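## Task

Shelf spots carry lot labels on the shelf lip beneath them, and a label may repeat. Bring one cardboard box from a lot 451 spot and one from a lot 434 spot onto the desk, fully on its top with nothing overhanging an edge. All remaining cardboard boxes stay on their original shelves. A lot that does not exist in the room is skipped. The robot must not topple or finish leaning, or the task fails.

## Robot and tools

ROBOT. A simulated Hello Robot Stretch 3 with a single arm: a two-wheel base, a lift on a vertical mast, and a telescoping arm that reaches out to the robot's right side. The base cannot strafe, so to shift the gripper forward or back you drive the base. Base footprint 0.33 m long by 0.34 m wide, rounded rear; it pivots about a point between the drive wheels 0.05 m behind the front edge. With arm in and wrist folded, turning sweeps a 0.28 m radius; an unfolded level gripper reaches past that. Loose objects may occasionally get nudged by something external.

FRAMES. Base frame: origin on the floor between the drive wheels, x forward, y left, z up, metres. hand_pose is reported in it, located where the closed fingertips meet. Odometry frame = base frame at scene start; base_odometry counts wheel turns only (slip counts as travel), heading in rad, left positive, -3.142 to 3.142.

TOOL move. One action per call. Either "base" and/or "joints" (plus optional "speeds", "pace", "contact_limits"), or "servos" alone. "base" holds exactly one key: {"translate_m": d} is a relative drive in metres from the current base position, forward positive, -3 to 3; {"rotate_rad": d} is a relative turn in place, left positive, -6.4 to 6.4. "joints" is a dict of absolute targets by name: lift_m 0 to 1.1; arm_m 0 to 0.52 (extension); wrist_yaw_rad -1.345 to 4.42 (0 along the arm, positive toward the front); wrist_pitch_rad -1.57 to 0.451 (0 level, negative tips fingers down); wrist_roll_rad -2.911 to 2.918 (0 fingers side by side); gripper_m -0.089 to 0.179 (larger is wider; fingertip gap is about 0.007 less near closed, 0.025 less wide open); head_pan_rad -3.953 to 1.73 (0 forward, positive left, -1.57 along the arm); head_tilt_rad -1.53 to 0.419 (negative down). "pace" is "default" or "max"; "speeds" sets per-motion top speeds by the same names (plus translate_m, rotate_rad), no higher than max. Default/max: translate 0.12/0.30 m/s, rotate 0.76/1.90 rad/s, lift 0.11/0.15 m/s, arm 0.14/0.40 m/s. The base is capped at 0.10 m/s and 0.63 rad/s unless lift_m < 0.30, arm_m < 0.03 and wrist_yaw_rad > 2.54. "contact_limits" (given only next to the matching command): arm_m, translate_m, rotate_rad take a motor_effort percent 1 to 100; lift_m takes {"down": n, "up": n}, 1 to 100, force beyond free motion (below ~12 may trip in free air). Base moves have no contact stop unless you give one; then each wheel stops separately, which can rotate the robot. {"servos": "reboot"} re-enables servos that shut off. "cameras": list from head_camera, nav_camera, wrist_camera, all; [] for none, omitted for all. "blocking": true/omitted waits until everything is at rest; false returns in ~0.5 s while motion continues. Unknown keys make a call invalid; out-of-range values get it refused, and a refusal or an unplanned stop cancels the rest of that reply's move, wait and finished_scene calls.

wait: "seconds" 0 to 10, plus "cameras"; returns early when motion ends. stop: brakes all running motions (status "stopped"). zoom_image: "camera" and "region" [x0, y0, x1, y1] in pixels of that camera's latest image, at most 504x504. finished_scene: "scene" number; ends the scene irreversibly, so the goal must hold without the robot.

RESULTS. The "move" line is "done" or the worst status. base_status/joint_status: done, moving, off_target (resting away from target, maybe still pushing), stopped, contact_stop (that joint goes slack until commanded again), time_out (move ran too long), torque_fault (wrist/head servo off; needs reboot). on_its_own lists what the robot did unasked; "held at" is the target. motor_effort is percent, positive toward higher values, bracket = peak; positive wheel effort pushes forward. Wrist pitch peaks near 45, roll near 72. lidar_m: 12 sectors of 30 degrees, first straight ahead then counter-clockwise (4th left, 7th behind, 10th right), sees only a plane 0.17 m up, "-" means nothing or closer than 0.15 m. wrist_depth_mm and head_depth_mm: 7x7 median depths. base_tilt in degrees (forward/right positive). If turned_by_wheels and turned_by_imu disagree by over 0.15 rad, believe the IMU. head_camera images arrive rotated (turn clockwise a quarter to view upright); nav_camera needs a counter-clockwise quarter turn. Calibration lines give K and T_world_to_cam in the base frame.

CAUTIONS. Grip with gripper_m below the object width; release at least 0.05 above it. Readings do not prove a grasp. Before folding (wrist_yaw_rad 3.0) or unfolding the wrist, put lift_m in 0.32 to 0.95, wrist_pitch_rad -0.4, roll near 0; once folded, lift may go to 0.25. If wrist_yaw_rad is below -0.4, keep pitch at -0.5 or lower. Pushing against something rigid with the gripper above ~0.45 m, or driving while hooked on something, can tip the robot; if it leans, back the gripper off. Use a low lift "down" limit when lowering onto surfaces. Avoid drops, releasing moving objects, slamming and hard pushes, and never let boxes fall.

Each tool is called after "Request:" by a JSON object that holds its "method" and its "body", one argument or row to a line.

## Session

Request:
{"method": "move", "body": {
  "joints": {"head_pan_rad": -1.0, "head_tilt_rad": -0.25},
  "pace": "max",
  "cameras": ["head_camera", "nav_camera"]
}}

Request:
{"method": "move", "body": {
  "joints": {"head_pan_rad": 0.4, "head_tilt_rad": -0.25},
  "pace": "max",
  "cameras": ["nav_camera"]
}}

Request:
{"method": "move", "body": {
  "joints": {"head_pan_rad": -2.6, "head_tilt_rad": -0.25},
  "pace": "max",
  "cameras": ["head_camera", "nav_camera"]
}}

Request:
{"method": "move", "body": {
  "joints": {"head_pan_rad": 1.6, "head_tilt_rad": -0.25},
  "pace": "max",
  "cameras": ["nav_camera"]
}}

Scene clock: 0.87 s.
move: done
base_odometry: x=+0.000 y=+0.000 heading=+0.000
turned_by_wheels: +0.000
turned_by_imu: +0.000
base_tilt: forward=-0.3 right=-1.2
lidar_m: 0.73 0.73 0.86 1.53 2.67 1.26 1.01 1.12 1.82 1.64 1.40 0.83
head_depth_mm: 1688 1843 1908 1936 1895 1851 1669 / 1717 1907 1967 2038 2020 2101 1675 / 1877 1954 2035 2093 2121 2097 1664 / 1920 2001 2064 2154 2134 2069 1662 / 1998 1611 1696 1755 1844 1924 1648 / 1309 1346 1386 1433 1510 1564 1529 / 1084 1114 1137 1170 1215 1253 1300
joint_positions: lift_m=+0.374 arm_m=+0.001 wrist_yaw_rad=+3.009 wrist_pitch_rad=-0.462 wrist_roll_rad=+0.000 gripper_m=+0.037 head_pan_rad=-1.028 head_tilt_rad=-0.250
joint_status: all done
motor_effort: left_wheel=-0.5(0.7) right_wheel=+0.8(1.1) lift_m=+22.8(23.8) arm_m=-4.8(5.1) wrist_yaw_rad=-0.1(1.1) wrist_pitch_rad=+1.9(2.0) wrist_roll_rad=-0.2(0.2) gripper_m=+0.5(0.8) head_pan_rad=+1.3(4.7) head_tilt_rad=-2.7(8.1)
hand_pose: x=+0.0076 y=+0.0712 z=+0.3774 quat_wxyz=(+0.207, +0.697, +0.116, +0.676) (m; base frame)
wrist_depth_mm: - 139 - - - 902 704 / - 152 - - - 956 727 / - 169 979 - - 944 753 / 877 805 210 833 837 835 753 / 727 722 212 703 691 691 689 / 612 613 130 594 127 594 602 / 543 551 303 360 518 525 521
pictures: head_camera (sideways), nav_camera (sideways)
camera_calibration:
head_camera: T_world_to_cam=[[-0.140757, 0.14355, -0.979582, 1.29137], [0.876444, 0.478254, -0.0558524, 0.0670019], [0.460472, -0.86641, -0.193131, 0.204123], [0, 0, 0, 1]]
nav_camera: T_world_to_cam=[[0.128979, -0.180613, 0.975061, -1.22693], [-0.848796, -0.528524, 0.0143776, 0.036633], [0.512746, -0.829482, -0.221472, 0.23835], [0, 0, 0, 1]]

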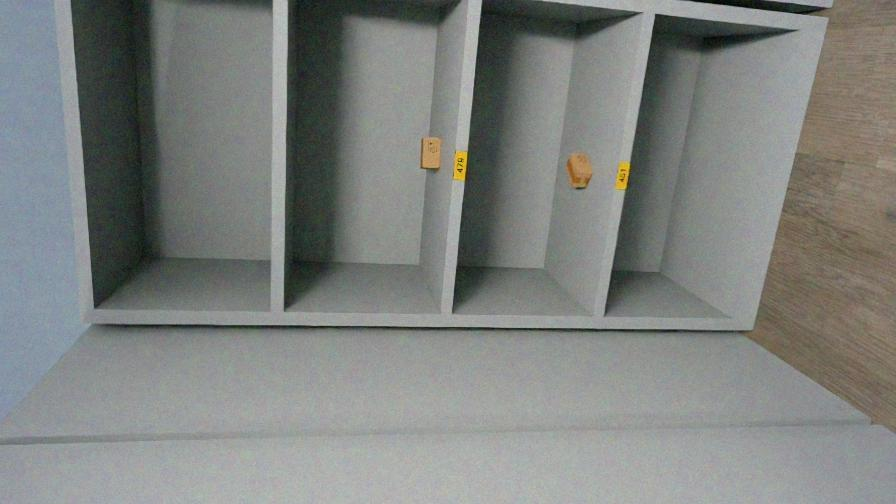

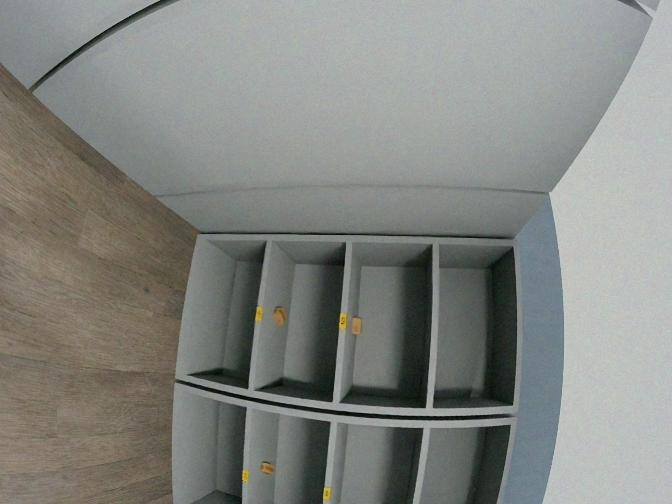

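Scene clock: 1.83 s.
move: done
base_odometry: x=+0.000 y=+0.000 heading=+0.000
turned_by_wheels: +0.000
turned_by_imu: +0.000
base_tilt: forward=-0.4 right=-1.3
lidar_m: 0.73 0.73 0.86 1.54 2.67 1.26 1.02 1.12 1.82 1.63 1.40 0.83
head_depth_mm: 599 616 639 664 687 718 749 / 607 627 652 675 705 733 768 / 618 643 664 693 718 749 780 / 629 653 680 707 733 764 803 / 642 666 692 720 749 786 822 / 654 678 710 738 766 801 841 / 665 693 722 751 786 824 859
joint_positions: lift_m=+0.374 arm_m=+0.001 wrist_yaw_rad=+3.009 wrist_pitch_rad=-0.462 wrist_roll_rad=+0.000 gripper_m=+0.037 head_pan_rad=+0.429 head_tilt_rad=-0.250
joint_status: all done
motor_effort: left_wheel=-0.4(1.0) right_wheel=+0.6(1.2) lift_m=+22.9(24.0) arm_m=-6.5(6.5) wrist_yaw_rad=+0.3(2.1) wrist_pitch_rad=+1.9(2.1) wrist_roll_rad=+0.1(0.3) gripper_m=+0.2(0.8) head_pan_rad=-1.2(5.0) head_tilt_rad=-3.7(6.2)
hand_pose: x=+0.0076 y=+0.0712 z=+0.3774 quat_wxyz=(+0.207, +0.697, +0.116, +0.676) (m; base frame)
wrist_depth_mm: - 139 - - - 895 710 / - 152 - - - 966 731 / - 169 978 - - 957 754 / 883 804 210 847 850 835 766 / 726 713 213 707 704 691 700 / 623 614 130 589 127 597 596 / 547 549 303 361 518 525 524
pictures: nav_camera (sideways)
camera_calibration:
nav_camera: T_world_to_cam=[[0.194511, 0.107786, 0.97496, -1.22719], [0.428572, -0.903393, 0.0143714, 0.0288491], [0.882322, 0.415045, -0.221914, 0.236671], [0, 0, 0, 1]]

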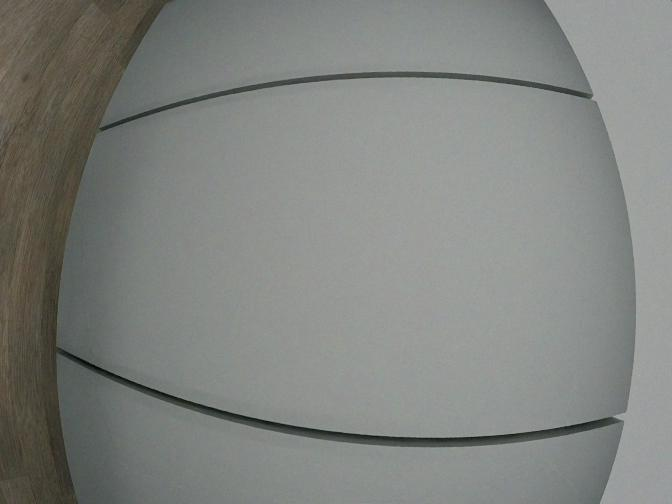

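Scene clock: 4.40 s.
move: done
base_odometry: x=+0.000 y=+0.000 heading=+0.000
turned_by_wheels: +0.000
turned_by_imu: +0.000
base_tilt: forward=-0.4 right=-1.1
lidar_m: 0.73 0.73 0.86 1.54 2.67 1.26 1.01 1.12 1.83 1.64 1.39 0.83
head_depth_mm: 1338 1382 1437 1491 1512 1016 1511 / 1385 1446 1481 1538 1537 1009 1229 / 1416 1467 1527 1579 1636 1052 1621 / 1460 1508 1570 1636 1688 1760 1649 / 1491 1548 1613 1668 1755 1810 1643 / 1545 1601 1669 1734 1823 1890 1637 / 1594 1651 1724 1803 1886 1955 1630
joint_positions: lift_m=+0.374 arm_m=+0.001 wrist_yaw_rad=+3.009 wrist_pitch_rad=-0.462 wrist_roll_rad=+0.000 gripper_m=+0.037 head_pan_rad=-2.608 head_tilt_rad=-0.250
joint_status: all done
measured_speeds: translate_m=+0.000 rotate_rad=+0.000 lift_m=+0.000 arm_m=+0.000 wrist_yaw_rad=+0.000 wrist_pitch_rad=+0.000 wrist_roll_rad=+0.000 head_pan_rad=+0.024 head_tilt_rad=+0.000
motor_effort: left_wheel=-0.3(0.8) right_wheel=+0.3(1.1) lift_m=+23.4(24.2) arm_m=-10.3(10.9) wrist_yaw_rad=-0.1(1.5) wrist_pitch_rad=+2.0(2.0) wrist_roll_rad=+0.1(0.3) gripper_m=+1.0(1.0) head_pan_rad=+3.4(5.4) head_tilt_rad=-2.5(6.2)
hand_pose: x=+0.0076 y=+0.0712 z=+0.3774 quat_wxyz=(+0.207, +0.697, +0.116, +0.676) (m; base frame)
wrist_depth_mm: - 140 - - - 901 703 / - 152 - - - 953 724 / - 170 959 - - 940 745 / 877 814 210 848 821 826 759 / 725 717 212 716 704 697 695 / 615 611 130 601 127 597 589 / 540 551 302 361 516 524 525
pictures: head_camera (sideways), nav_camera (sideways)
camera_calibration:
head_camera: T_world_to_cam=[[0.145555, 0.139642, -0.979446, 1.28944], [0.469387, -0.881223, -0.0558828, 0.0695244], [-0.870913, -0.451605, -0.193812, 0.213131], [0, 0, 0, 1]]
nav_camera: T_world_to_cam=[[-0.182493, -0.127488, 0.974907, -1.22482], [-0.519909, 0.854101, 0.0143681, 0.0346391], [-0.8345, -0.504241, -0.22215, 0.24745], [0, 0, 0, 1]]

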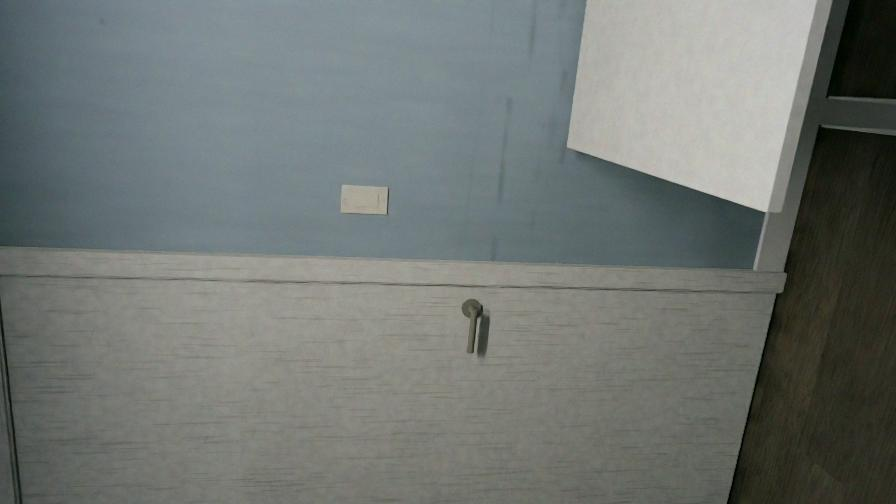

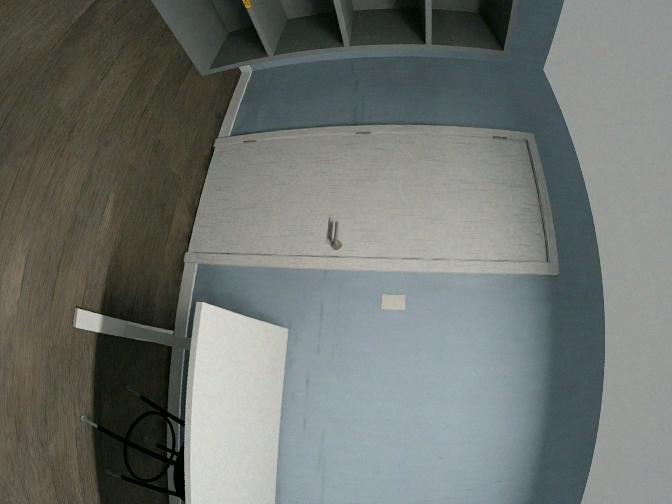

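Scene clock: 7.43 s.
move: done
base_odometry: x=+0.000 y=+0.000 heading=+0.000
turned_by_wheels: +0.000
turned_by_imu: +0.000
base_tilt: forward=-0.3 right=-1.3
lidar_m: 0.73 0.73 0.86 1.53 2.67 1.27 1.01 1.12 1.81 1.64 1.40 0.83
head_depth_mm: 1332 1277 1286 1288 1292 1296 1307 / 2576 1603 1610 1621 1635 1643 1573 / 2548 2634 2725 2865 2953 2237 1642 / 2504 2530 2630 2781 2903 2239 1650 / 2444 2527 2567 2745 2845 2210 1648 / 2384 2460 2532 2690 2735 2190 1634 / 2329 2399 2448 2575 2700 2157 1629
joint_positions: lift_m=+0.374 arm_m=+0.001 wrist_yaw_rad=+3.009 wrist_pitch_rad=-0.462 wrist_roll_rad=+0.000 gripper_m=+0.037 head_pan_rad=+1.608 head_tilt_rad=-0.250
joint_status: all done
measured_speeds: translate_m=+0.000 rotate_rad=+0.000 lift_m=+0.000 arm_m=+0.000 wrist_yaw_rad=+0.000 wrist_pitch_rad=+0.000 wrist_roll_rad=+0.000 head_pan_rad=-0.024 head_tilt_rad=+0.000
motor_effort: left_wheel=-0.3(0.8) right_wheel=+0.5(1.1) lift_m=+23.4(24.6) arm_m=-12.8(13.4) wrist_yaw_rad=-0.2(1.6) wrist_pitch_rad=+2.0(2.1) wrist_roll_rad=+0.1(0.3) gripper_m=+0.2(1.1) head_pan_rad=-3.4(7.6) head_tilt_rad=-1.9(6.5)
hand_pose: x=+0.0076 y=+0.0712 z=+0.3774 quat_wxyz=(+0.207, +0.697, +0.116, +0.676) (m; base frame)
wrist_depth_mm: - 139 - - - 918 707 / - 152 - - - 971 726 / - 169 962 - - 942 752 / 856 801 210 836 828 836 766 / 719 719 213 708 698 690 698 / 623 618 130 587 127 601 600 / 534 544 302 361 513 529 527
pictures: nav_camera (sideways)
camera_calibration:
nav_camera: T_world_to_cam=[[-0.0253194, 0.22117, 0.974907, -1.22578], [0.998596, 0.0509849, 0.0143681, 0.0253762], [-0.0465277, 0.973902, -0.22215, 0.242644], [0, 0, 0, 1]]

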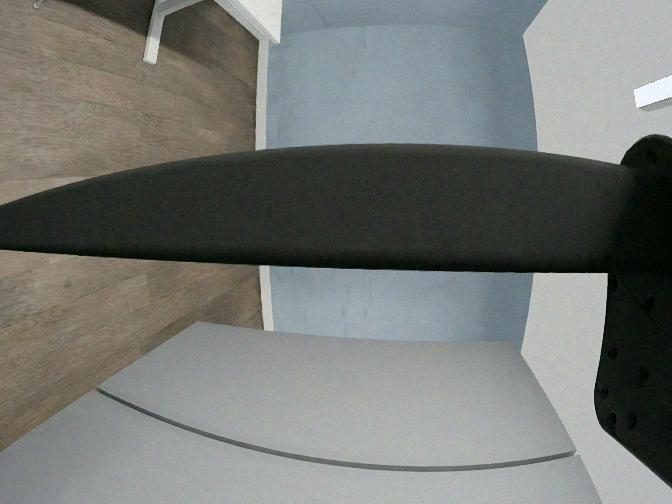

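Request:
{"method": "move", "body": {
  "joints": {"head_pan_rad": -1.35, "head_tilt_rad": -0.3},
  "cameras": ["head_camera", "nav_camera"]
}}

Scene clock: 89.77 s.
move: done
base_odometry: x=+0.000 y=+0.000 heading=+0.000
turned_by_wheels: +0.000
turned_by_imu: +0.000
base_tilt: forward=-0.3 right=-1.2
lidar_m: 0.73 0.73 0.86 1.54 2.67 1.26 1.01 1.12 1.83 1.63 1.40 0.83
head_depth_mm: 1690 1933 2037 2133 2099 1964 1584 / 1706 1922 2033 2137 2214 1968 1592 / 1453 1593 1597 1740 1912 1901 1569 / 1738 1908 2017 2045 2022 1858 1566 / 1776 1900 1991 2107 2168 1914 1544 / 1645 1880 2011 2098 2148 1920 1552 / 1667 1864 2003 2068 1951 1905 1551
joint_positions: lift_m=+0.374 arm_m=+0.001 wrist_yaw_rad=+3.009 wrist_pitch_rad=-0.462 wrist_roll_rad=+0.000 gripper_m=+0.037 head_pan_rad=-1.358 head_tilt_rad=-0.300
joint_status: all done
measured_speeds: translate_m=+0.000 rotate_rad=+0.000 lift_m=+0.000 arm_m=+0.000 wrist_yaw_rad=+0.000 wrist_pitch_rad=+0.000 wrist_roll_rad=+0.000 head_pan_rad=+0.024 head_tilt_rad=+0.000
motor_effort: left_wheel=-0.3(0.8) right_wheel=+1.0(1.2) lift_m=+24.6(25.2) arm_m=-12.9(13.5) wrist_yaw_rad=+0.0(1.5) wrist_pitch_rad=+1.9(2.0) wrist_roll_rad=+0.0(0.4) gripper_m=+0.3(1.0) head_pan_rad=+3.6(5.4) head_tilt_rad=-3.4(6.1)
hand_pose: x=+0.0076 y=+0.0712 z=+0.3774 quat_wxyz=(+0.207, +0.697, +0.116, +0.676) (m; base frame)
wrist_depth_mm: - 140 - - - 912 704 / - 152 - - - 952 732 / - 169 982 - - 947 743 / 880 801 209 838 844 820 767 / 728 710 213 709 702 695 689 / 618 622 130 585 127 602 593 / 546 556 303 359 511 518 525
pictures: head_camera (sideways), nav_camera (sideways)
camera_calibration:
head_camera: T_world_to_cam=[[-0.0968399, 0.22959, -0.968458, 1.27655], [0.983682, 0.170314, -0.0579862, 0.0691219], [0.151629, -0.95827, -0.242337, 0.270053], [0, 0, 0, 1]]
nav_camera: T_world_to_cam=[[0.0736032, -0.260559, 0.962648, -1.21037], [-0.974327, -0.224722, 0.0136707, 0.0383199], [0.212766, -0.93894, -0.27041, 0.303876], [0, 0, 0, 1]]

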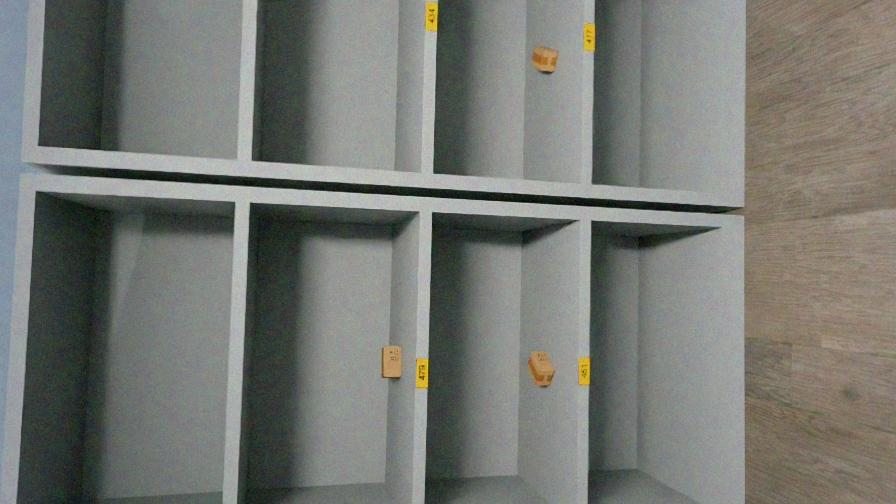

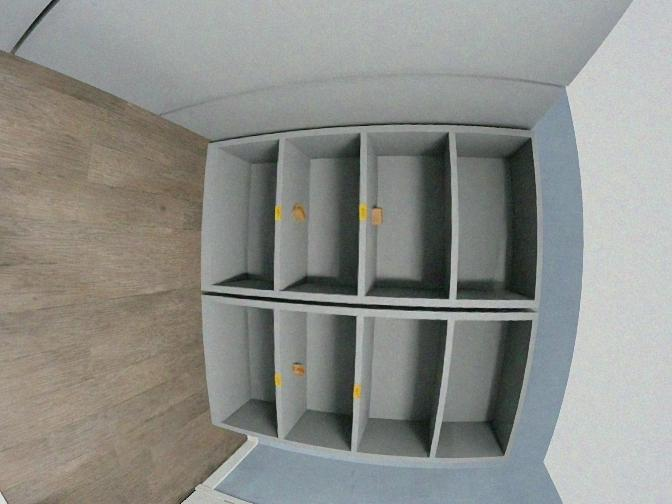

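Request:
{"method": "zoom_image", "body": {
  "camera": "head_camera",
  "region": [400, 0, 620, 80]
}}

Request:
{"method": "zoom_image", "body": {
  "camera": "head_camera",
  "region": [370, 320, 610, 410]
}}

Scaled by 2.291 from the camera's 896x504 image, which has a finer 1280x720 frame.

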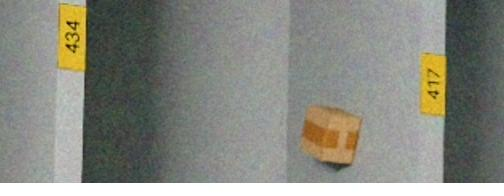

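Scaled by 2.100 from the camera's 896x504 image, which has a finer 1280x720 frame.

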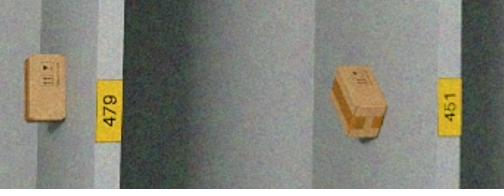

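Request:
{"method": "move", "body": {
  "base": {"rotate_rad": -1.135},
  "joints": {"lift_m": 0.27, "head_pan_rad": 0.0, "head_tilt_rad": -0.3},
  "pace": "max",
  "cameras": ["head_camera"]
}}

Scene clock: 136.27 s.
move: done
base_odometry: x=+0.000 y=+0.000 heading=-1.135
turned_by_wheels: -1.135
turned_by_imu: -1.113
base_tilt: forward=-0.2 right=-1.3
lidar_m: 1.59 0.87 0.73 0.73 0.82 1.36 2.67 1.26 1.01 1.12 1.75 1.63
head_depth_mm: 1458 1553 1532 1590 1674 1819 1591 / 1704 1862 1942 2039 1973 1863 1574 / 1718 1900 1976 2101 2039 1931 1579 / 1755 1939 2066 2147 2159 1935 1562 / 1662 1898 2034 2011 2038 1924 1559 / 1513 1569 1653 1720 1813 1849 1556 / 1248 1285 1326 1366 1414 1457 1460
base_status: done
joint_positions: lift_m=+0.270 arm_m=+0.001 wrist_yaw_rad=+3.009 wrist_pitch_rad=-0.463 wrist_roll_rad=+0.000 gripper_m=+0.037 head_pan_rad=+0.007 head_tilt_rad=-0.300
joint_status: all done
motor_effort: left_wheel=+6.0(14.6) right_wheel=-8.3(14.4) lift_m=+30.8(31.4) arm_m=-12.5(13.5) wrist_yaw_rad=+0.4(1.7) wrist_pitch_rad=+2.1(2.2) wrist_roll_rad=-0.2(0.3) gripper_m=+0.1(0.9) head_pan_rad=-3.1(5.8) head_tilt_rad=-3.0(6.6)
hand_pose: x=+0.0076 y=+0.0711 z=+0.2727 quat_wxyz=(+0.208, +0.697, +0.117, +0.676) (m; base frame)
wrist_depth_mm: 844 139 759 750 736 700 680 / 935 152 837 810 796 775 740 / 860 169 754 806 809 810 780 / 682 628 208 666 659 654 640 / 571 559 214 537 548 548 544 / 489 289 130 279 127 472 474 / 256 254 244 250 398 415 411
pictures: head_camera (sideways)
camera_calibration:
head_camera: T_world_to_cam=[[-0.244557, -0.0479121, -0.96845, 1.27744], [0.0341615, 0.997733, -0.0579874, 0.0749156], [0.969033, -0.0472649, -0.242366, 0.265104], [0, 0, 0, 1]]

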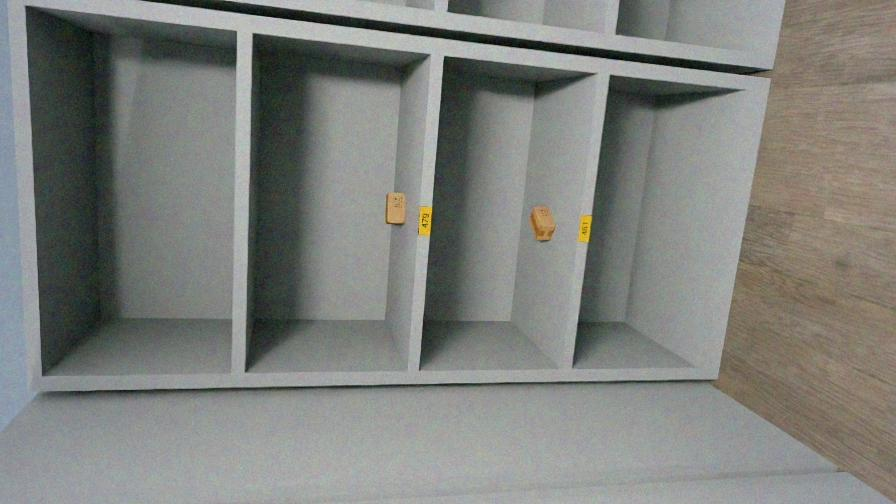

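Request:
{"method": "move", "body": {
  "base": {"translate_m": 1.15},
  "pace": "max",
  "cameras": []
}}

Request:
{"method": "move", "body": {
  "base": {"rotate_rad": 1.415},
  "joints": {"lift_m": 0.58, "head_pan_rad": -1.6, "head_tilt_rad": -0.6},
  "pace": "max",
  "cameras": ["head_camera"]
}}

Scene clock: 154.73 s.
move: done
base_odometry: x=+0.486 y=-1.042 heading=-1.135
turned_by_wheels: +0.000
turned_by_imu: +0.000
base_tilt: forward=-0.3 right=-1.2
lidar_m: 0.91 0.57 0.49 0.48 0.55 0.90 3.78 1.74 1.79 1.45 0.66 0.78
head_depth_mm: 768 639 853 894 741 530 940 / 784 651 873 916 709 551 929 / 803 670 889 936 710 548 930 / 813 685 911 953 719 574 924 / 832 701 934 971 716 1057 924 / 803 725 936 975 707 976 918 / 678 680 753 777 698 798 851
base_status: done
joint_positions: lift_m=+0.270 arm_m=+0.001 wrist_yaw_rad=+3.009 wrist_pitch_rad=-0.463 wrist_roll_rad=+0.000 gripper_m=+0.037 head_pan_rad=+0.000 head_tilt_rad=-0.300
motor_effort: left_wheel=+1.3(16.2) right_wheel=+2.0(11.0) lift_m=+24.3(30.9) arm_m=-7.6(11.2) wrist_yaw_rad=+0.1(1.7) wrist_pitch_rad=+2.1(2.2) wrist_roll_rad=-0.1(0.3) gripper_m=+0.4(1.0) head_pan_rad=-3.1(3.7) head_tilt_rad=-1.4(3.5)
hand_pose: x=+0.0076 y=+0.0711 z=+0.2727 quat_wxyz=(+0.208, +0.697, +0.117, +0.676) (m; base frame)
wrist_depth_mm: 557 139 511 507 496 478 459 / 625 152 558 550 539 518 503 / 704 172 609 618 596 566 558 / 682 630 210 655 629 616 598 / 568 566 213 533 549 544 537 / 488 289 130 277 127 469 465 / 254 254 245 250 399 416 414
pictures: none

Scene clock: 157.60 s.
move: done
base_odometry: x=+0.486 y=-1.042 heading=+0.280
turned_by_wheels: +1.415
turned_by_imu: +1.391
base_tilt: forward=-0.2 right=-1.3
lidar_m: 0.48 0.51 0.72 2.30 2.31 1.75 1.79 0.70 0.66 0.96 0.65 0.50
head_depth_mm: 784 857 907 605 1087 894 1104 / 780 860 912 600 1125 893 1153 / 780 858 901 596 1109 879 1147 / 782 861 741 616 1099 879 1139 / 784 861 877 610 1093 873 1135 / 784 866 862 606 1085 864 1137 / 782 862 851 599 1077 864 1130
base_status: done
joint_positions: lift_m=+0.580 arm_m=+0.001 wrist_yaw_rad=+3.009 wrist_pitch_rad=-0.464 wrist_roll_rad=+0.000 gripper_m=+0.037 head_pan_rad=-1.603 head_tilt_rad=-0.602
joint_status: all done
motor_effort: left_wheel=-6.9(14.3) right_wheel=+8.0(14.4) lift_m=+28.5(34.0) arm_m=-12.2(13.0) wrist_yaw_rad=-0.8(1.4) wrist_pitch_rad=+2.3(2.3) wrist_roll_rad=+0.1(0.4) gripper_m=+1.1(1.1) head_pan_rad=+3.6(5.6) head_tilt_rad=+3.8(8.8)
hand_pose: x=+0.0076 y=+0.0710 z=+0.5826 quat_wxyz=(+0.208, +0.697, +0.117, +0.676) (m; base frame)
wrist_depth_mm: - 140 - - - 831 601 / - 152 - - - 898 599 / - 170 - - - 900 612 / - - 210 - - 919 614 / - - 214 952 984 911 615 / 886 870 130 839 127 823 621 / 772 764 291 743 736 727 637
pictures: head_camera (sideways)
camera_calibration:
head_camera: T_world_to_cam=[[-0.0297091, 0.522634, -0.852039, 1.12422], [0.99629, -0.053393, -0.0674897, 0.0813928], [-0.0807653, -0.850884, -0.519109, 0.631647], [0, 0, 0, 1]]

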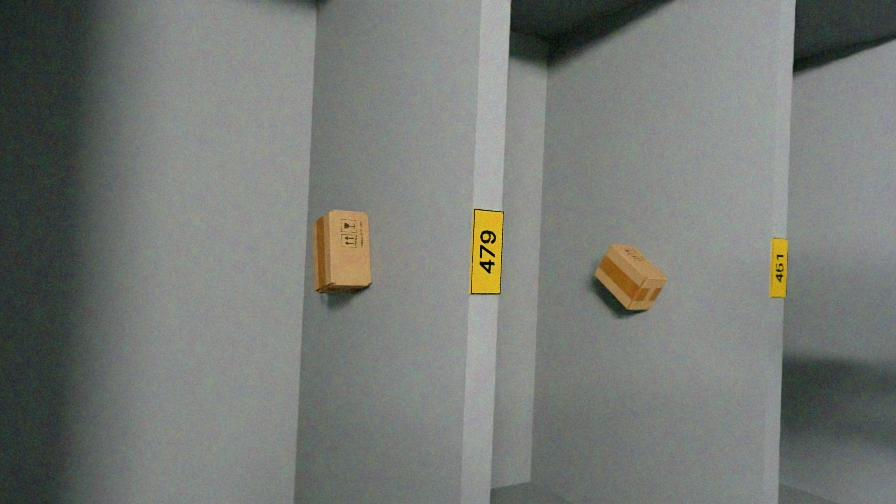

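Request:
{"method": "zoom_image", "body": {
  "camera": "head_camera",
  "region": [570, 220, 690, 330]
}}

Scaled by 4.200 from the camera's 896x504 image, which has a finer 1280x720 frame.

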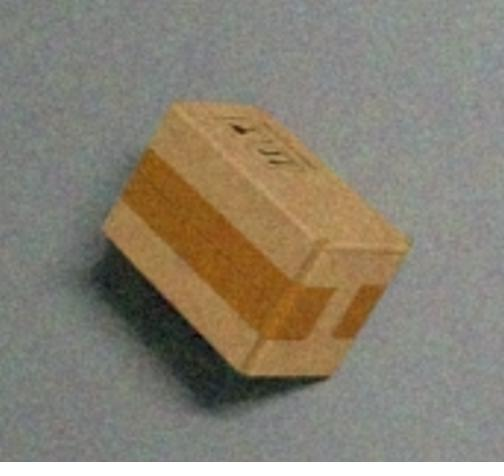

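Request:
{"method": "move", "body": {
  "base": {"rotate_rad": -0.266},
  "joints": {"wrist_yaw_rad": -0.38, "wrist_pitch_rad": -0.4, "gripper_m": 0.179},
  "pace": "max",
  "cameras": []
}}

Request:
{"method": "move", "body": {
  "base": {"translate_m": 0.27},
  "joints": {"arm_m": 0.12, "wrist_pitch_rad": -0.25, "lift_m": 0.53},
  "pace": "max",
  "cameras": ["wrist_camera", "head_camera"]
}}

Scene clock: 255.47 s.
move: done
base_odometry: x=+0.486 y=-1.042 heading=+0.014
turned_by_wheels: -0.266
turned_by_imu: -0.261
base_tilt: forward=-0.2 right=-1.2
lidar_m: 0.48 0.48 0.57 1.05 2.70 1.75 1.79 1.45 0.66 0.92 0.77 0.55
head_depth_mm: 667 686 707 675 778 891 1180 / 806 842 829 668 950 916 1099 / 825 911 909 661 1102 908 1182 / 803 890 896 619 1097 881 1173 / 789 865 880 612 1088 871 1137 / 764 843 818 577 1092 868 1109 / 751 819 850 571 1080 864 1081
base_status: done
joint_positions: lift_m=+0.580 arm_m=+0.001 wrist_yaw_rad=-0.377 wrist_pitch_rad=-0.420 wrist_roll_rad=+0.000 gripper_m=+0.179 head_pan_rad=-1.600 head_tilt_rad=-0.600
joint_status: all done
motor_effort: left_wheel=+7.7(12.9) right_wheel=-9.0(12.7) lift_m=+31.1(31.1) arm_m=-12.1(12.8) wrist_yaw_rad=-3.8(8.4) wrist_pitch_rad=+3.1(5.3) wrist_roll_rad=-0.1(0.3) gripper_m=+0.5(83.9) head_pan_rad=+3.6(4.0) head_tilt_rad=+2.5(4.0)
hand_pose: x=-0.1040 y=-0.3539 z=+0.5923 quat_wxyz=(+0.652, +0.015, -0.707, -0.275) (m; base frame)
wrist_depth_mm: - - 713 560 407 743 817 / 528 559 555 538 441 532 - / 410 410 404 404 455 - - / 322 318 342 657 548 - - / 276 149 - 798 602 - - / 118 127 - - 700 838 121 / 115 - - - 759 753 108
pictures: none

Scene clock: 259.13 s.
move: done
base_odometry: x=+0.756 y=-1.038 heading=+0.014
turned_by_wheels: +0.000
turned_by_imu: +0.000
base_tilt: forward=-0.3 right=-1.1
lidar_m: 0.22 0.22 0.26 0.48 3.84 1.99 2.06 0.83 0.82 0.90 0.41 0.25
head_depth_mm: 815 906 936 636 1127 893 1198 / 796 886 922 601 1118 894 1131 / 775 858 904 595 1100 885 795 / 754 827 887 591 1060 881 732 / 736 809 858 583 1051 875 785 / 722 789 832 579 1018 871 762 / 701 769 815 572 971 863 738
base_status: done
joint_positions: lift_m=+0.530 arm_m=+0.120 wrist_yaw_rad=-0.378 wrist_pitch_rad=-0.271 wrist_roll_rad=+0.000 gripper_m=+0.179 head_pan_rad=-1.600 head_tilt_rad=-0.600
joint_status: all done
motor_effort: left_wheel=+2.7(13.5) right_wheel=+6.2(10.7) lift_m=+23.5(27.6) arm_m=+4.7(14.8) wrist_yaw_rad=-2.2(4.3) wrist_pitch_rad=+3.4(6.5) wrist_roll_rad=+0.0(0.3) gripper_m=+0.6(1.0) head_pan_rad=+2.4(3.8) head_tilt_rad=+1.5(3.5)
hand_pose: x=-0.1101 y=-0.4884 z=+0.5768 quat_wxyz=(+0.670, -0.037, -0.706, -0.226) (m; base frame)
wrist_depth_mm: 427 475 528 - 679 547 445 / 439 495 549 619 699 564 460 / 445 478 332 465 459 459 448 / 332 330 310 328 324 322 342 / 255 243 253 252 251 256 478 / 119 192 206 205 215 267 118 / 119 169 173 184 - 687 107
pictures: head_camera (sideways), wrist_camera
camera_calibration:
head_camera: T_world_to_cam=[[-0.0311526, 0.520882, -0.85306, 1.12556], [0.996425, -0.0508658, -0.067447, 0.0813365], [-0.0785235, -0.852112, -0.517436, 0.629456], [0, 0, 0, 1]]
wrist_camera: T_world_to_cam=[[-0.943439, 0.330956, -0.0197947, 0.0758008], [0.167371, 0.423877, -0.890121, 0.771459], [-0.2862, -0.843087, -0.455294, -0.0144885], [0, 0, 0, 1]]

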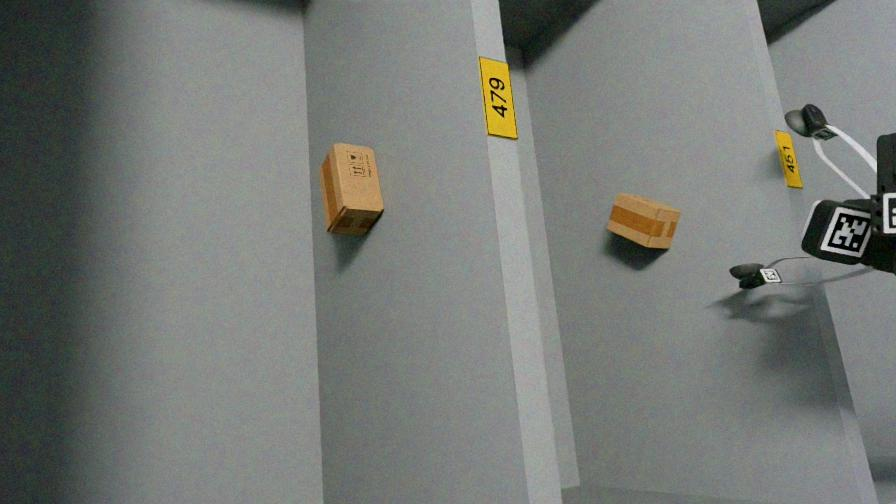

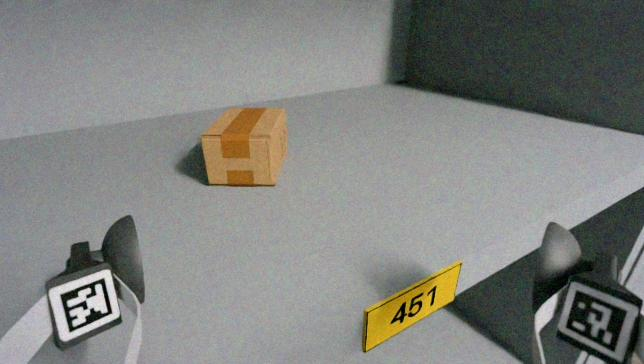

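Request:
{"method": "move", "body": {
  "base": {"translate_m": 0.018},
  "joints": {"arm_m": 0.27, "lift_m": 0.525},
  "cameras": ["wrist_camera"]
}}

Scene clock: 284.93 s.
move: done
base_odometry: x=+0.774 y=-1.038 heading=+0.014
turned_by_wheels: +0.000
turned_by_imu: +0.000
base_tilt: forward=-0.3 right=-1.2
lidar_m: 0.20 0.20 0.24 0.45 3.84 2.00 2.07 0.83 0.83 0.89 0.38 0.23
head_depth_mm: 816 903 939 609 1127 893 1192 / 790 875 919 603 1117 886 1162 / 769 852 900 596 1077 863 562 / 750 829 879 589 1064 701 620 / 733 808 857 583 1022 872 784 / 716 784 829 577 1011 866 762 / 698 764 806 573 852 842 727
base_status: done
joint_positions: lift_m=+0.525 arm_m=+0.270 wrist_yaw_rad=-0.378 wrist_pitch_rad=-0.271 wrist_roll_rad=+0.000 gripper_m=+0.179 head_pan_rad=-1.600 head_tilt_rad=-0.600
joint_status: all done
motor_effort: left_wheel=+6.0(8.7) right_wheel=+5.8(9.7) lift_m=+24.0(27.1) arm_m=+13.1(15.4) wrist_yaw_rad=-2.9(3.8) wrist_pitch_rad=+3.4(3.5) wrist_roll_rad=+0.1(0.3) gripper_m=+0.7(1.2) head_pan_rad=+2.3(3.3) head_tilt_rad=+0.6(1.6)
hand_pose: x=-0.1101 y=-0.6384 z=+0.5719 quat_wxyz=(+0.670, -0.037, -0.706, -0.226) (m; base frame)
wrist_depth_mm: 310 342 388 445 518 531 432 / 324 362 410 472 535 562 444 / 340 378 414 447 438 438 437 / 318 317 316 201 310 308 310 / 246 233 233 172 241 240 239 / 118 145 190 184 196 189 121 / 116 162 167 167 165 161 108
pictures: wrist_camera
camera_calibration:
wrist_camera: T_world_to_cam=[[-0.94343, 0.33098, -0.0197859, 0.125348], [0.167312, 0.42369, -0.890221, 0.830575], [-0.286262, -0.843172, -0.455099, -0.143389], [0, 0, 0, 1]]

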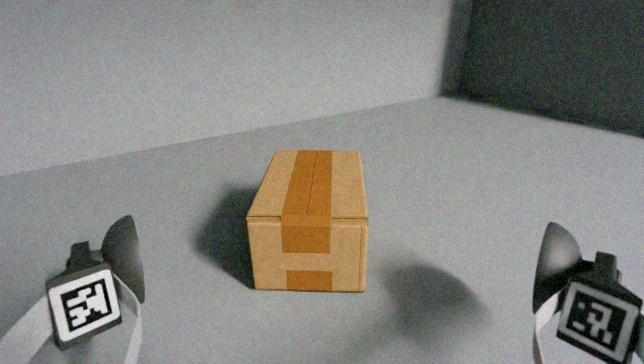

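Request:
{"method": "move", "body": {
  "joints": {"arm_m": 0.313},
  "cameras": ["wrist_camera"]
}}

Scene clock: 290.80 s.
move: done
base_odometry: x=+0.774 y=-1.038 heading=+0.014
turned_by_wheels: +0.000
turned_by_imu: +0.000
base_tilt: forward=-0.3 right=-1.3
lidar_m: 0.20 0.20 0.24 0.45 3.82 2.01 2.07 0.83 0.83 0.89 0.38 0.23
head_depth_mm: 812 902 931 608 1125 896 1193 / 797 874 919 602 1113 889 1154 / 770 855 900 594 1072 835 570 / 750 829 880 589 1062 655 1095 / 734 805 856 584 1019 871 784 / 715 782 835 578 1013 863 763 / 701 761 807 571 849 844 725
joint_positions: lift_m=+0.525 arm_m=+0.313 wrist_yaw_rad=-0.378 wrist_pitch_rad=-0.271 wrist_roll_rad=+0.000 gripper_m=+0.179 head_pan_rad=-1.600 head_tilt_rad=-0.600
joint_status: all done
motor_effort: left_wheel=+5.6(6.2) right_wheel=+5.1(6.5) lift_m=+26.4(26.6) arm_m=+13.6(15.2) wrist_yaw_rad=-2.0(3.9) wrist_pitch_rad=+3.4(3.6) wrist_roll_rad=-0.3(0.3) gripper_m=+0.8(1.1) head_pan_rad=+2.1(3.2) head_tilt_rad=-1.1(1.4)
hand_pose: x=-0.1101 y=-0.6814 z=+0.5719 quat_wxyz=(+0.670, -0.037, -0.706, -0.226) (m; base frame)
wrist_depth_mm: 279 307 347 395 467 518 427 / 294 322 367 420 510 534 438 / 306 339 385 421 443 436 429 / 307 318 315 202 312 312 309 / 244 233 242 156 229 240 239 / 119 145 198 135 137 189 121 / 115 162 162 147 160 161 108
pictures: wrist_camera
camera_calibration:
wrist_camera: T_world_to_cam=[[-0.94343, 0.33098, -0.0197859, 0.13958], [0.167312, 0.423691, -0.890221, 0.848793], [-0.286262, -0.843172, -0.455099, -0.179645], [0, 0, 0, 1]]

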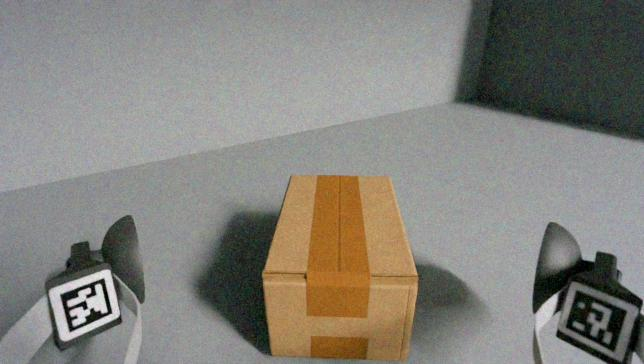

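Request:
{"method": "move", "body": {
  "joints": {"gripper_m": 0.035},
  "cameras": ["wrist_camera"]
}}

Scene clock: 296.03 s.
move: done
base_odometry: x=+0.774 y=-1.038 heading=+0.014
turned_by_wheels: +0.000
turned_by_imu: +0.000
base_tilt: forward=-0.3 right=-1.2
lidar_m: 0.20 0.20 0.24 0.45 3.84 2.00 2.07 0.83 0.84 0.89 0.38 0.23
head_depth_mm: 815 906 936 609 1128 893 1189 / 790 879 925 601 1120 889 1161 / 770 852 900 597 1073 833 567 / 751 830 880 590 1065 656 1097 / 733 803 853 585 1017 873 783 / 716 783 829 579 1011 870 761 / 698 762 808 570 852 843 725
joint_positions: lift_m=+0.525 arm_m=+0.313 wrist_yaw_rad=-0.378 wrist_pitch_rad=-0.271 wrist_roll_rad=+0.000 gripper_m=+0.036 head_pan_rad=-1.600 head_tilt_rad=-0.600
joint_status: all done
motor_effort: left_wheel=+5.3(6.3) right_wheel=+5.1(6.5) lift_m=+28.7(29.1) arm_m=+12.9(13.9) wrist_yaw_rad=-2.3(3.8) wrist_pitch_rad=+3.3(3.6) wrist_roll_rad=+0.2(0.3) gripper_m=-10.7(82.3) head_pan_rad=+1.8(2.3) head_tilt_rad=-2.1(3.0)
hand_pose: x=-0.1103 y=-0.6814 z=+0.5720 quat_wxyz=(+0.670, -0.038, -0.706, -0.226) (m; base frame)
wrist_depth_mm: 279 308 346 394 468 515 426 / 292 321 366 423 505 543 446 / 305 338 384 426 440 436 423 / 309 317 318 202 310 310 308 / 246 245 158 156 155 243 237 / 199 199 128 136 132 196 195 / 173 111 162 148 157 156 165
pictures: wrist_camera
camera_calibration:
wrist_camera: T_world_to_cam=[[-0.943157, 0.331758, -0.0197706, 0.139932], [0.16754, 0.423238, -0.890393, 0.848706], [-0.287027, -0.843093, -0.454763, -0.179849], [0, 0, 0, 1]]

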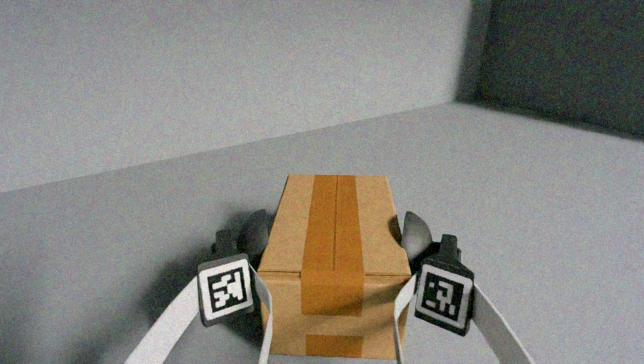

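Request:
{"method": "move", "body": {
  "joints": {"lift_m": 0.575},
  "cameras": []
}}

Request:
{"method": "move", "body": {
  "joints": {"arm_m": 0.0, "head_pan_rad": -3.7, "head_tilt_rad": -0.4},
  "pace": "max",
  "cameras": ["wrist_camera", "nav_camera", "head_camera"]
}}

Scene clock: 310.07 s.
move: done
base_odometry: x=+0.774 y=-1.038 heading=+0.014
turned_by_wheels: +0.000
turned_by_imu: +0.000
base_tilt: forward=-0.3 right=-1.2
lidar_m: 0.20 0.20 0.24 0.45 3.86 2.01 2.07 0.83 0.84 0.90 0.38 0.23
head_depth_mm: 812 905 934 608 1123 898 1195 / 793 876 920 602 1119 890 1130 / 769 851 902 596 1071 615 513 / 753 825 882 588 1061 617 1098 / 735 806 854 585 1022 872 783 / 715 784 830 579 1017 869 763 / 699 766 808 572 845 840 726
joint_positions: lift_m=+0.575 arm_m=+0.313 wrist_yaw_rad=-0.378 wrist_pitch_rad=-0.274 wrist_roll_rad=+0.000 gripper_m=+0.036 head_pan_rad=-1.600 head_tilt_rad=-0.600
joint_status: all done
motor_effort: left_wheel=+5.9(6.2) right_wheel=+5.8(6.4) lift_m=+29.3(34.9) arm_m=+12.0(12.7) wrist_yaw_rad=-1.8(2.9) wrist_pitch_rad=+4.0(4.1) wrist_roll_rad=-0.1(0.3) gripper_m=-10.2(10.9) head_pan_rad=+0.9(1.8) head_tilt_rad=-3.5(4.1)
hand_pose: x=-0.1102 y=-0.6811 z=+0.6212 quat_wxyz=(+0.670, -0.037, -0.706, -0.227) (m; base frame)
wrist_depth_mm: 279 307 345 396 464 513 428 / 293 321 365 423 504 539 438 / 305 338 390 452 517 543 450 / 317 358 399 425 420 415 413 / 321 330 158 159 159 324 322 / 267 268 127 137 133 263 264 / 226 110 211 147 211 210 223
pictures: none

Scene clock: 312.33 s.
move: done
base_odometry: x=+0.774 y=-1.038 heading=+0.014
turned_by_wheels: +0.000
turned_by_imu: +0.000
base_tilt: forward=-0.3 right=-1.2
lidar_m: 0.20 0.20 0.24 0.45 3.86 2.01 2.07 0.83 0.84 0.90 0.38 0.23
head_depth_mm: 3608 3773 - 3998 2567 1848 1501 / 3288 3508 3826 3933 2497 1822 1458 / 2880 3090 3263 3177 2499 1831 1435 / 2587 2789 2950 2412 2420 1807 1431 / 2357 2494 2621 2269 2440 1796 1419 / 2152 2246 2408 2260 2295 1805 1418 / 1987 2075 2193 2336 2376 1790 1409
joint_positions: lift_m=+0.575 arm_m=+0.001 wrist_yaw_rad=-0.378 wrist_pitch_rad=-0.275 wrist_roll_rad=+0.000 gripper_m=+0.036 head_pan_rad=-3.708 head_tilt_rad=-0.400
joint_status: all done
measured_speeds: translate_m=+0.000 rotate_rad=+0.000 lift_m=+0.000 arm_m=+0.000 wrist_yaw_rad=+0.000 wrist_pitch_rad=+0.000 wrist_roll_rad=+0.000 head_pan_rad=+0.024 head_tilt_rad=+0.000
motor_effort: left_wheel=+5.5(6.0) right_wheel=+5.8(6.2) lift_m=+27.7(29.3) arm_m=-12.1(15.0) wrist_yaw_rad=-2.5(3.6) wrist_pitch_rad=+4.2(4.3) wrist_roll_rad=+0.0(0.3) gripper_m=-10.4(10.8) head_pan_rad=+3.3(5.0) head_tilt_rad=+4.8(6.8)
hand_pose: x=-0.1102 y=-0.3686 z=+0.6209 quat_wxyz=(+0.670, -0.036, -0.706, -0.227) (m; base frame)
wrist_depth_mm: 517 545 - - 752 587 488 / 534 - - - 798 620 521 / 541 561 607 609 595 589 556 / 430 432 426 426 425 475 - / 333 328 158 159 159 690 - / 270 280 127 137 133 715 988 / 235 101 - 146 - 714 879
pictures: head_camera (sideways), nav_camera (sideways), wrist_camera
camera_calibration:
head_camera: T_world_to_cam=[[0.312051, -0.143687, -0.939137, 1.23576], [-0.564826, -0.822895, -0.0617745, 0.083492], [-0.763935, 0.549725, -0.337943, 0.400069], [0, 0, 0, 1]]
nav_camera: T_world_to_cam=[[-0.317167, 0.181601, 0.93082, -1.16642], [0.523505, 0.851936, 0.0121681, 0.0311411], [-0.790789, 0.491148, -0.365275, 0.433459], [0, 0, 0, 1]]
wrist_camera: T_world_to_cam=[[-0.943124, 0.331843, -0.0199482, 0.0374111], [0.168995, 0.426894, -0.88837, 0.760114], [-0.286284, -0.841214, -0.458694, 0.109385], [0, 0, 0, 1]]

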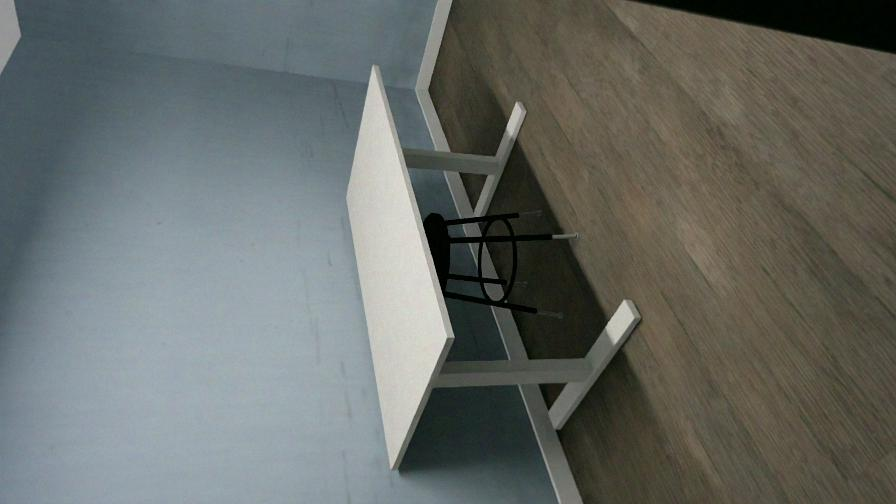

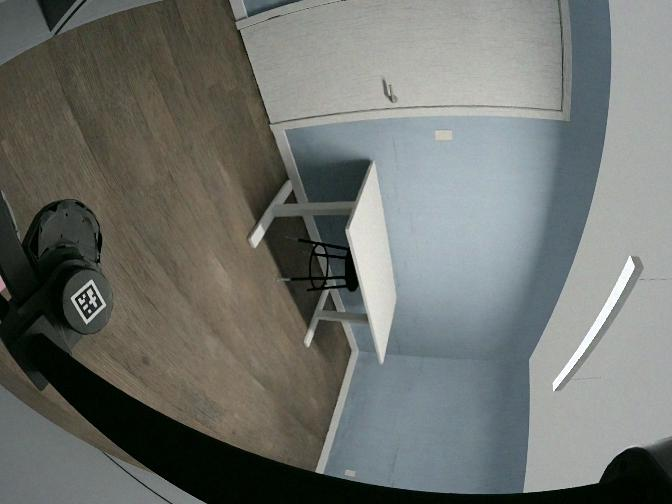

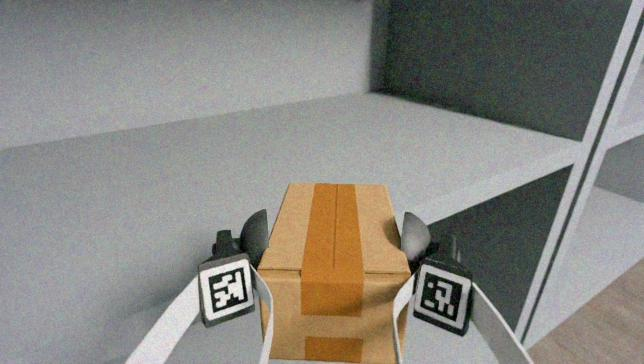

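Request:
{"method": "move", "body": {
  "base": {"translate_m": -0.84},
  "joints": {"lift_m": 0.85},
  "cameras": []
}}

Request:
{"method": "move", "body": {
  "base": {"rotate_rad": -1.33},
  "joints": {"wrist_yaw_rad": 0.0, "head_pan_rad": -2.2, "head_tilt_rad": -0.5},
  "cameras": ["nav_camera", "wrist_camera"]
}}

Scene clock: 391.07 s.
move: done
base_odometry: x=-0.066 y=-1.050 heading=+0.015
turned_by_wheels: +0.000
turned_by_imu: -0.001
base_tilt: forward=-0.2 right=-1.1
lidar_m: 1.02 1.02 1.21 2.22 2.38 1.27 1.26 1.26 1.04 0.62 0.62 1.14
head_depth_mm: 2213 2460 2779 1827 2184 1784 1492 / 1967 2114 2362 1790 1263 1843 1544 / 1718 1852 2010 1753 1322 1979 - / 1556 1660 1767 1747 1506 1571 - / 1401 1499 1588 1637 1848 1874 - / 1293 1362 1448 1548 1652 1725 - / 1187 1249 1323 1397 1490 1576 -
base_status: done
joint_positions: lift_m=+0.850 arm_m=+0.001 wrist_yaw_rad=-0.378 wrist_pitch_rad=-0.275 wrist_roll_rad=+0.000 gripper_m=+0.036 head_pan_rad=-3.700 head_tilt_rad=-0.400
joint_status: all done
motor_effort: left_wheel=-1.1(11.0) right_wheel=-10.1(14.8) lift_m=+30.4(34.6) arm_m=+1.4(8.8) wrist_yaw_rad=-2.1(3.7) wrist_pitch_rad=+4.2(4.3) wrist_roll_rad=+0.2(0.6) gripper_m=-10.4(10.9) head_pan_rad=+3.1(4.2) head_tilt_rad=+2.5(5.4)
hand_pose: x=-0.1102 y=-0.3686 z=+0.8959 quat_wxyz=(+0.670, -0.036, -0.706, -0.227) (m; base frame)
wrist_depth_mm: 306 - - 448 482 - - / - - - - - - - / 625 - - - - - - / 567 - 998 - - - - / 554 836 158 159 168 - - / 481 693 127 137 133 - - / 412 101 548 147 - - -
pictures: none

Scene clock: 394.27 s.
move: done
base_odometry: x=-0.066 y=-1.050 heading=-1.315
turned_by_wheels: -1.330
turned_by_imu: -1.307
base_tilt: forward=-0.3 right=-1.3
lidar_m: 0.62 1.12 1.05 1.02 1.07 1.51 3.65 1.27 1.29 1.26 1.03 1.10
head_depth_mm: 1619 1806 2013 1400 1929 1666 1345 / 1502 1635 1833 1397 1908 1601 1344 / 1394 1516 1678 1711 2001 1628 1369 / 1289 1395 1543 1691 1871 1637 1447 / 1202 1304 1428 1571 1735 1634 1391 / 1117 1207 1300 1409 1554 1607 1355 / 1054 1133 1205 1322 1449 1537 1308
base_status: done
joint_positions: lift_m=+0.850 arm_m=+0.001 wrist_yaw_rad=-0.003 wrist_pitch_rad=-0.275 wrist_roll_rad=+0.000 gripper_m=+0.036 head_pan_rad=-2.198 head_tilt_rad=-0.500
joint_status: all done
motor_effort: left_wheel=+7.1(12.9) right_wheel=-9.8(13.6) lift_m=+30.1(31.5) arm_m=-1.3(2.6) wrist_yaw_rad=+2.2(5.3) wrist_pitch_rad=+4.1(4.3) wrist_roll_rad=+0.1(0.3) gripper_m=-10.3(10.8) head_pan_rad=-3.4(5.3) head_tilt_rad=-4.0(7.0)
hand_pose: x=-0.0221 y=-0.3856 z=+0.8959 quat_wxyz=(+0.701, +0.096, -0.700, -0.098) (m; base frame)
wrist_depth_mm: - - 1000 - - - - / - - - - - - - / - - - - - - - / - - - - - - - / 839 - 157 159 168 - - / - - 127 137 133 - - / - 110 - 146 - - -
pictures: nav_camera (sideways), wrist_camera
camera_calibration:
nav_camera: T_world_to_cam=[[-0.253927, -0.379212, 0.889786, -1.11327], [-0.819253, 0.573336, 0.0105478, 0.0414428], [-0.514146, -0.726281, -0.456256, 0.550165], [0, 0, 0, 1]]
wrist_camera: T_world_to_cam=[[-0.999095, -0.037557, -0.019949, -0.0120575], [0.000478872, 0.459132, -0.888368, 1.00551], [0.0425237, -0.887574, -0.458699, 0.235811], [0, 0, 0, 1]]

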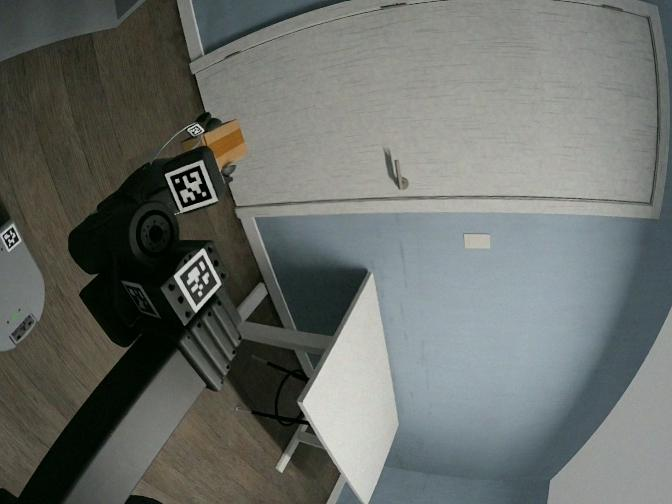

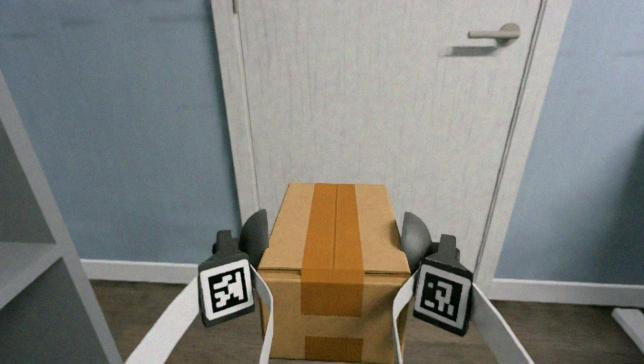

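Request:
{"method": "move", "body": {
  "base": {"translate_m": -1.05},
  "cameras": []
}}

Request:
{"method": "move", "body": {
  "joints": {"arm_m": 0.25, "head_pan_rad": -1.6, "head_tilt_rad": -0.5},
  "cameras": ["wrist_camera", "head_camera"]
}}

Scene clock: 435.90 s.
move: done
base_odometry: x=-0.332 y=-0.035 heading=-1.315
turned_by_wheels: +0.000
turned_by_imu: -0.001
base_tilt: forward=-0.2 right=-1.2
lidar_m: 1.67 1.45 1.09 1.06 1.11 1.56 2.62 0.98 0.71 0.79 1.30 1.79
head_depth_mm: 1568 1764 1980 1396 1058 1618 1353 / 1449 1600 1796 1385 960 1654 1340 / 1345 1465 1627 1376 952 1488 1371 / 1249 1361 1494 1353 945 778 1402 / 1170 1263 1383 1348 934 723 1393 / 1106 1189 1284 1323 932 719 1269 / 1040 1117 1195 1240 929 715 612
base_status: done
joint_positions: lift_m=+0.850 arm_m=+0.001 wrist_yaw_rad=-0.003 wrist_pitch_rad=-0.275 wrist_roll_rad=+0.000 gripper_m=+0.036 head_pan_rad=-2.200 head_tilt_rad=-0.500
motor_effort: left_wheel=-1.0(9.9) right_wheel=-10.8(15.2) lift_m=+28.9(30.7) arm_m=-9.6(13.5) wrist_yaw_rad=+1.4(3.3) wrist_pitch_rad=+4.2(4.3) wrist_roll_rad=+0.1(0.3) gripper_m=-10.3(11.1) head_pan_rad=-3.0(3.7) head_tilt_rad=-4.9(5.4)
hand_pose: x=-0.0221 y=-0.3856 z=+0.8959 quat_wxyz=(+0.701, +0.096, -0.700, -0.098) (m; base frame)
wrist_depth_mm: - - - - - - - / - - - - - - - / - - - - - - - / - - - 190 - - - / - - 156 159 151 - - / - - 127 137 133 - - / - 100 - 147 - 106 -
pictures: none

Scene clock: 438.97 s.
move: done
base_odometry: x=-0.332 y=-0.035 heading=-1.315
turned_by_wheels: +0.000
turned_by_imu: +0.000
base_tilt: forward=-0.3 right=-1.1
lidar_m: 1.67 1.45 1.09 1.06 1.11 1.56 2.63 0.98 0.71 0.79 1.30 1.79
head_depth_mm: 1022 1112 1214 1293 966 295 - / 1026 1116 1211 1293 388 316 1234 / 1026 1116 1208 1291 407 665 1238 / 1028 1116 1211 1274 421 657 1230 / 1026 1111 1211 1280 900 723 1194 / 1027 1107 1220 1336 1418 717 1218 / 1026 1104 1216 1325 1465 1554 1275
joint_positions: lift_m=+0.850 arm_m=+0.250 wrist_yaw_rad=-0.003 wrist_pitch_rad=-0.275 wrist_roll_rad=+0.000 gripper_m=+0.036 head_pan_rad=-1.599 head_tilt_rad=-0.500
joint_status: all done
motor_effort: left_wheel=-0.5(1.3) right_wheel=-11.2(12.3) lift_m=+28.3(28.9) arm_m=+13.2(15.2) wrist_yaw_rad=+1.5(3.3) wrist_pitch_rad=+4.2(4.3) wrist_roll_rad=-0.1(0.3) gripper_m=-10.7(10.7) head_pan_rad=-3.7(5.6) head_tilt_rad=-4.5(7.6)
hand_pose: x=-0.0221 y=-0.6350 z=+0.8959 quat_wxyz=(+0.701, +0.096, -0.700, -0.098) (m; base frame)
wrist_depth_mm: - - - - - - - / - - - - - - - / - - - - - - - / - - - 190 - - - / - - 155 160 151 - - / - - 127 137 133 - - / - 101 - 147 - 106 -
pictures: head_camera (sideways), wrist_camera
camera_calibration:
head_camera: T_world_to_cam=[[-0.0341094, 0.43348, -0.900517, 1.18747], [0.996288, -0.0565059, -0.0649372, 0.0780784], [-0.0790336, -0.89939, -0.429944, 0.515616], [0, 0, 0, 1]]
wrist_camera: T_world_to_cam=[[-0.999095, -0.0375605, -0.0199504, -0.0214248], [0.000477053, 0.459162, -0.888352, 1.12002], [0.0425274, -0.887558, -0.458729, 0.0144718], [0, 0, 0, 1]]

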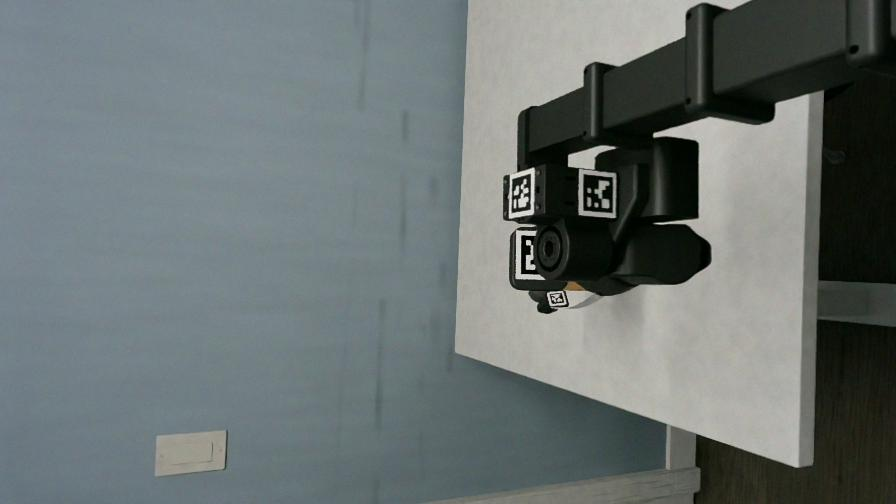

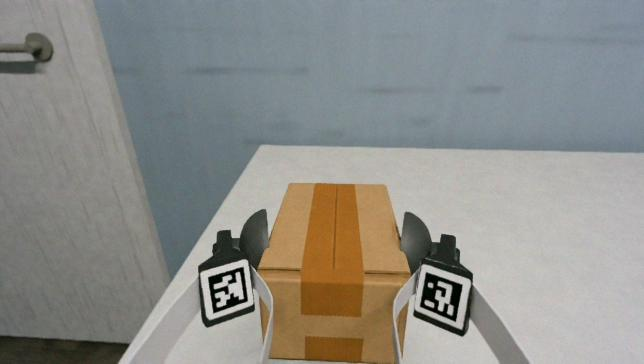

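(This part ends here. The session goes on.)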